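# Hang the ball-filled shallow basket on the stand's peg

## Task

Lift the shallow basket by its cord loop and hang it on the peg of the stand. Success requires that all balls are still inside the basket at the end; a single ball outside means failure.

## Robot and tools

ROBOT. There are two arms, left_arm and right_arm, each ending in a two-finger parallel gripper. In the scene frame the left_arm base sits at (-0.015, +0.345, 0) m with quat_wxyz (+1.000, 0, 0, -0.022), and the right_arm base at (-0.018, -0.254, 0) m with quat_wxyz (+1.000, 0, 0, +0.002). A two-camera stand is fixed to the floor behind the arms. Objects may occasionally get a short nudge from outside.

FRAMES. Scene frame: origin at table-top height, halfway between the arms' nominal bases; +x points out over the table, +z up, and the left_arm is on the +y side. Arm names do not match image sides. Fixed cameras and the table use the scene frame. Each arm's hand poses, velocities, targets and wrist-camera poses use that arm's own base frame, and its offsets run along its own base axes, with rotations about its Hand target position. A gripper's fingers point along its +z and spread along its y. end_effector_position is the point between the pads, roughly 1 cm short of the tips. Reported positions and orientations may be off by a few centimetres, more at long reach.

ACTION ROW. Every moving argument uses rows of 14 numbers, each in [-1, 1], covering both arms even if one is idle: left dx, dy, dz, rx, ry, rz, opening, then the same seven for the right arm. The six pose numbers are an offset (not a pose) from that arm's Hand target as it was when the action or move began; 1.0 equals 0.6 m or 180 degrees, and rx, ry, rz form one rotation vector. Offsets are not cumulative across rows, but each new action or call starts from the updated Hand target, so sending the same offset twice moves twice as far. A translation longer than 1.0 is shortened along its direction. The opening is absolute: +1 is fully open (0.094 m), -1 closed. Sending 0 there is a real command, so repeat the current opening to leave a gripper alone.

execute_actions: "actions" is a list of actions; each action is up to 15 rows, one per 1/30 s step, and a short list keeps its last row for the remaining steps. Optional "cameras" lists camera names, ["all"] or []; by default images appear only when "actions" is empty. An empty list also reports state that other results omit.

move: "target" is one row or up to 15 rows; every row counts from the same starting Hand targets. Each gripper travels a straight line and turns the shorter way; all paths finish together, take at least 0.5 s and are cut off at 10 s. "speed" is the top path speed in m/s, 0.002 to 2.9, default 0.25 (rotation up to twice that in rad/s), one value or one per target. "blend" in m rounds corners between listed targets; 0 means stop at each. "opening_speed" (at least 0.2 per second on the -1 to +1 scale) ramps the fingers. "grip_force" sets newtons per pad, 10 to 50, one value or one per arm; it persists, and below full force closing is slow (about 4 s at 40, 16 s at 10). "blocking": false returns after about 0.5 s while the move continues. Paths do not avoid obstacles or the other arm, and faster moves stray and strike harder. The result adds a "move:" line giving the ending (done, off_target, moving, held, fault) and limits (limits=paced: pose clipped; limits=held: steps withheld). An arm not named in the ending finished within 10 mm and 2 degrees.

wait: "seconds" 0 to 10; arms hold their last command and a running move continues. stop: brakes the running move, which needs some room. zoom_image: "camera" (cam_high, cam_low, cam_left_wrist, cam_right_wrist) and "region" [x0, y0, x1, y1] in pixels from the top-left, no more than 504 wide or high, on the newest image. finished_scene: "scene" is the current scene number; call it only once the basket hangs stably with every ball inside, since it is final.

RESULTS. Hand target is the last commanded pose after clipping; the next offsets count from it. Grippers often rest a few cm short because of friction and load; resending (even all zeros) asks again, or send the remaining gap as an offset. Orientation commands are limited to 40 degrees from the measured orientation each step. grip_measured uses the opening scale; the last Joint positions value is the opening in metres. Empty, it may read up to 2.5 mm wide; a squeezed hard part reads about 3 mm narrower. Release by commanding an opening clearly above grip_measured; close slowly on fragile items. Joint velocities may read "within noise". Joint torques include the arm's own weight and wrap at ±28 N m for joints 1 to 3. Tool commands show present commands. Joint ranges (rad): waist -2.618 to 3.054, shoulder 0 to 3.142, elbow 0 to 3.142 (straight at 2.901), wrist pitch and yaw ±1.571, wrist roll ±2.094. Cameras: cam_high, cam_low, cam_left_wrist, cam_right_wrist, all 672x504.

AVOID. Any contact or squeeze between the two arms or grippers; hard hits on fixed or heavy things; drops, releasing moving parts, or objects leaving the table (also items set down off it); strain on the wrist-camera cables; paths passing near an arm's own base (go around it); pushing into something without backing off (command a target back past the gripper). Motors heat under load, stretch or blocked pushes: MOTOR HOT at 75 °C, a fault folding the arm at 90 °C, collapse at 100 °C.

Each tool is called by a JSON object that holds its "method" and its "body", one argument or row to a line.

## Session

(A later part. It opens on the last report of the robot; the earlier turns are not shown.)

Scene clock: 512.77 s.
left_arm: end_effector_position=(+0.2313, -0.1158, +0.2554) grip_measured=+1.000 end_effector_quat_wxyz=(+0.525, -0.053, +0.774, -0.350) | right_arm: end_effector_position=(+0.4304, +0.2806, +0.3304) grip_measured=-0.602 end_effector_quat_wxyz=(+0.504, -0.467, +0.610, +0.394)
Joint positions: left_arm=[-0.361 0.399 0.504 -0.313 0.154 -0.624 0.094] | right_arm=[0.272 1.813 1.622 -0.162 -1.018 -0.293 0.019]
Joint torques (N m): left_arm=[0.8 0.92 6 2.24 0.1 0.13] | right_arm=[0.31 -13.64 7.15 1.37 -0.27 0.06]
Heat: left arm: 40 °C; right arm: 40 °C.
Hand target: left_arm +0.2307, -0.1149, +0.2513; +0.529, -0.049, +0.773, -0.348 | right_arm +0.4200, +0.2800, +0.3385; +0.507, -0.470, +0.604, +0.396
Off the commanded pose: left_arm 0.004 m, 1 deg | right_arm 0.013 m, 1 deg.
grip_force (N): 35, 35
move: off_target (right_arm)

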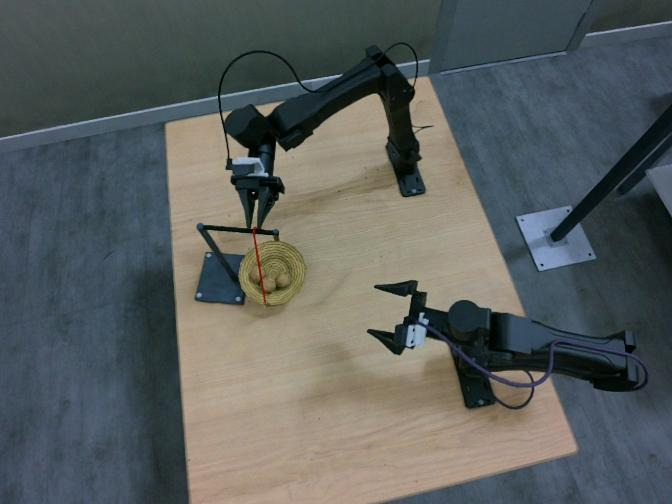

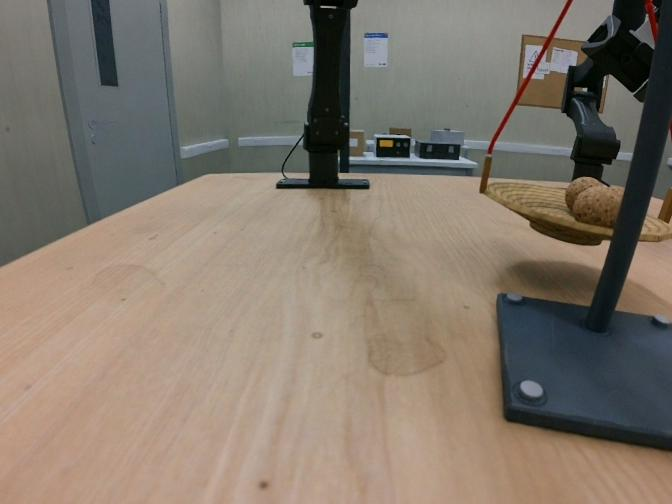

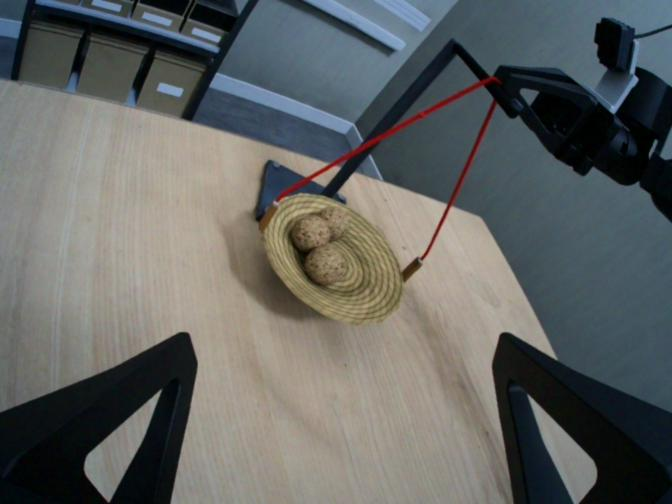

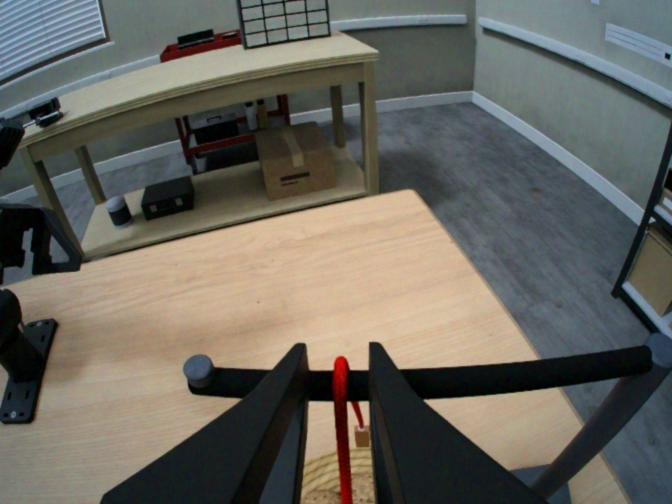

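{"method": "move", "body": {
  "target": [
    [0,0,0,0,0,0,1, 0,0,0,0,0,0,-0.2],
    [0,0,0,0,0,0,1, -0.008,-0.02,0.05,0,0,0,-0.2],
    [0,0,0,0,0,0,1, -0.04,-0.15,0.1,0,0,0,-0.2]
  ],
  "cameras": ["all"],
  "speed": 0.05,
  "blend": [0,0.01,0]
}}

{"method": "zoom_image", "body": {
  "camera": "cam_left_wrist",
  "region": [250, 20, 580, 330]
}}

{"method": "zoom_image", "body": {
  "camera": "cam_high",
  "region": [180, 180, 320, 320]
}}

Scene clock: 521.40 s.
left_arm: end_effector_position=(+0.2313, -0.1158, +0.2554) grip_measured=+1.000 end_effector_quat_wxyz=(+0.525, -0.053, +0.774, -0.350) | right_arm: end_effector_position=(+0.4086, +0.1912, +0.3749) grip_measured=-0.202 end_effector_quat_wxyz=(+0.492, -0.458, +0.622, +0.401)
Joint positions: left_arm=[-0.361 0.399 0.504 -0.313 0.154 -0.624 0.094] | right_arm=[0.052 1.737 1.776 -0.621 -1.211 -0.502 0.037]
Joint torques (N m): left_arm=[0.79 0.91 6 2.25 0.1 0.12] | right_arm=[-0.25 -12.26 11.6 0.99 -0.56 -0.06]
Heat: left arm: 40 °C; right arm: 40 °C.
Hand target: left_arm +0.2307, -0.1149, +0.2513; +0.529, -0.049, +0.773, -0.348 | right_arm +0.3960, +0.1901, +0.3984; +0.507, -0.470, +0.604, +0.396
Off the commanded pose: left_arm 0.004 m, 1 deg | right_arm 0.027 m, 3 deg.
grip_force (N): 35, 35
move: off_target (right_arm)

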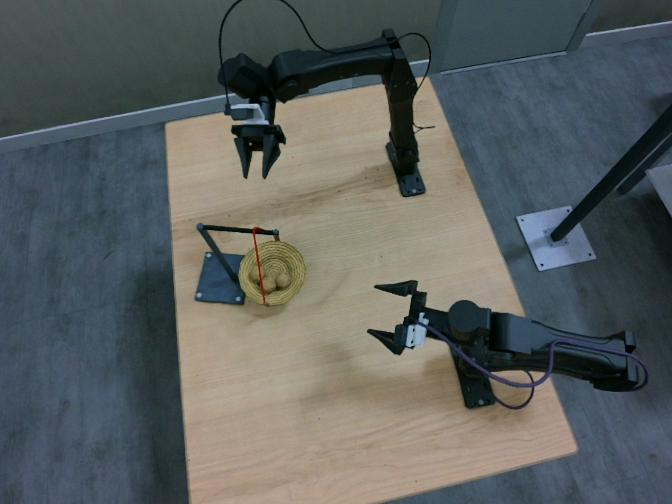

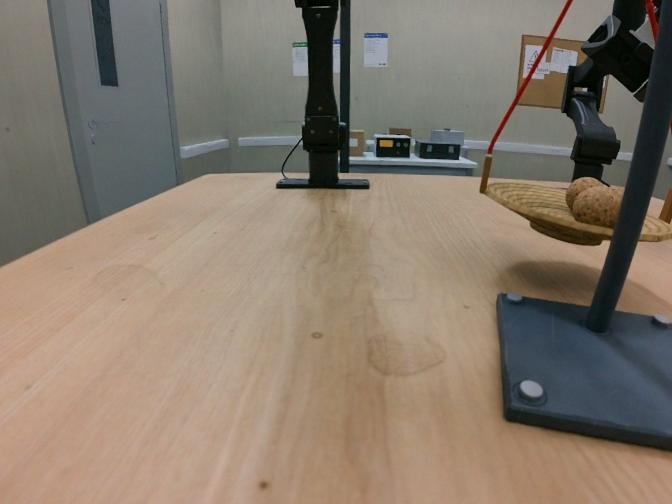

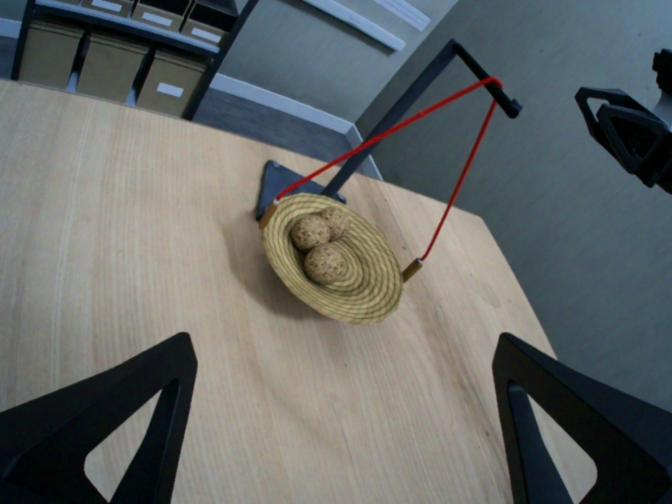

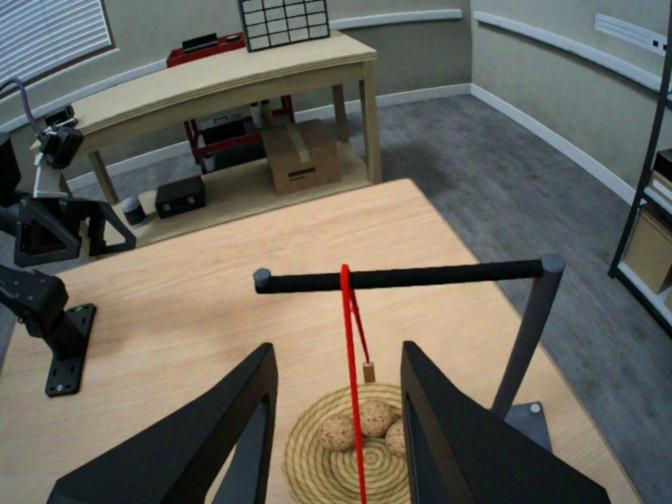

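Scaled by 1.527 from the camera's 672x504 image, which has a finer 960x720 frame.

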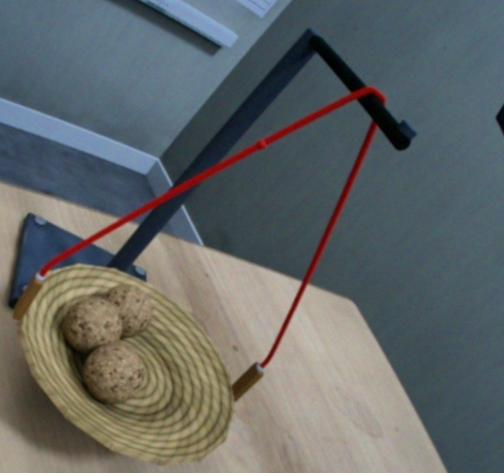

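Scaled by 3.600 from the camera's 672x504 image, which has a finer 960x720 frame.

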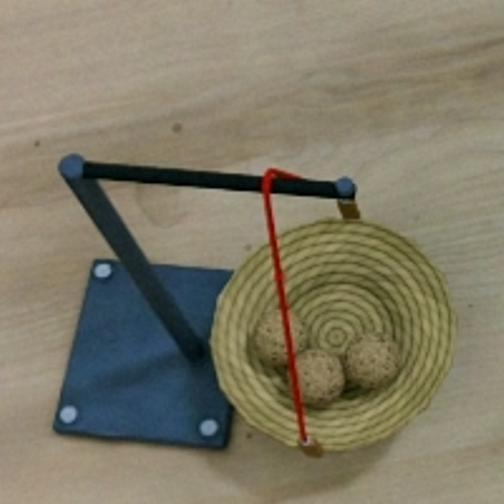

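{"method": "wait", "body": {
  "seconds": 2,
  "cameras": ["cam_high","cam_left_wrist"]
}}

Scene clock: 524.67 s.
left_arm: end_effector_position=(+0.2313, -0.1158, +0.2554) grip_measured=+1.000 end_effector_quat_wxyz=(+0.525, -0.053, +0.774, -0.350) | right_arm: end_effector_position=(+0.4086, +0.1912, +0.3748) grip_measured=-0.202 end_effector_quat_wxyz=(+0.492, -0.458, +0.622, +0.401)
Joint positions: left_arm=[-0.361 0.399 0.504 -0.313 0.154 -0.624 0.094] | right_arm=[0.052 1.737 1.776 -0.621 -1.211 -0.502 0.037]
Joint torques (N m): left_arm=[0.8 0.91 6 2.24 0.1 0.13] | right_arm=[-0.23 -12.25 11.63 0.98 -0.56 -0.07]
Heat: left arm: 40 °C; right arm: 41 °C.
Hand target: left_arm +0.2307, -0.1149, +0.2513; +0.529, -0.049, +0.773, -0.348 | right_arm +0.3960, +0.1901, +0.3983; +0.507, -0.470, +0.604, +0.396
Tool commands: left_gripper/opening=+1.0 right_gripper/opening=-0.2
Off the commanded pose: left_arm 0.004 m, 1 deg | right_arm 0.027 m, 3 deg.
grip_force (N): 35, 35
wait: 2.00 s; at rest from the start
Images, in order (width x height): cam_high 672x504, cam_left_wrist 672x504.

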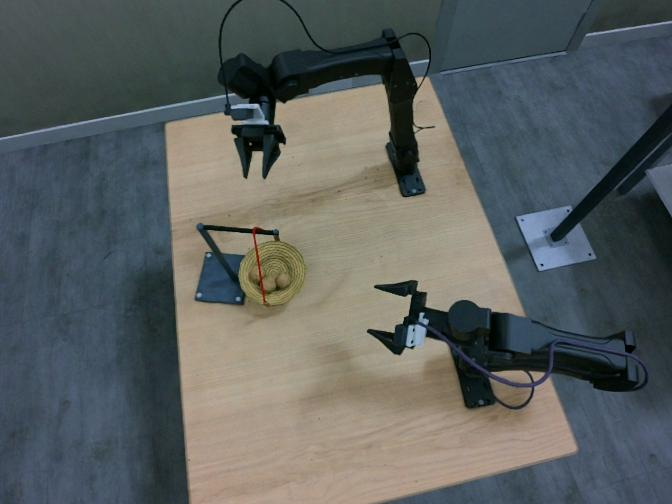

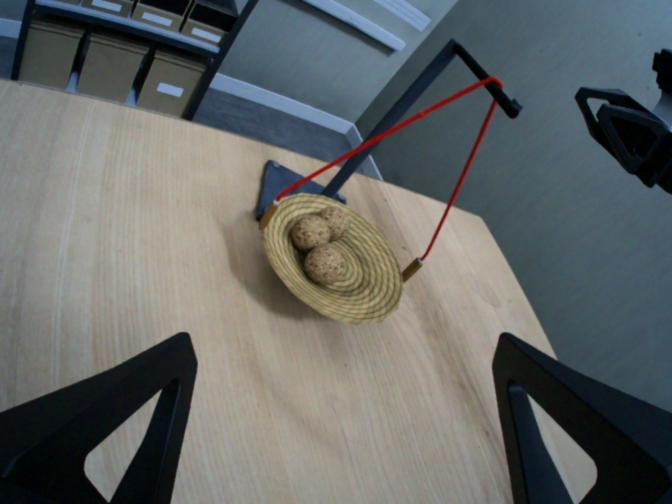

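{"method": "finished_scene", "body": {
  "scene": 1
}}

The scene is finished: the task was done.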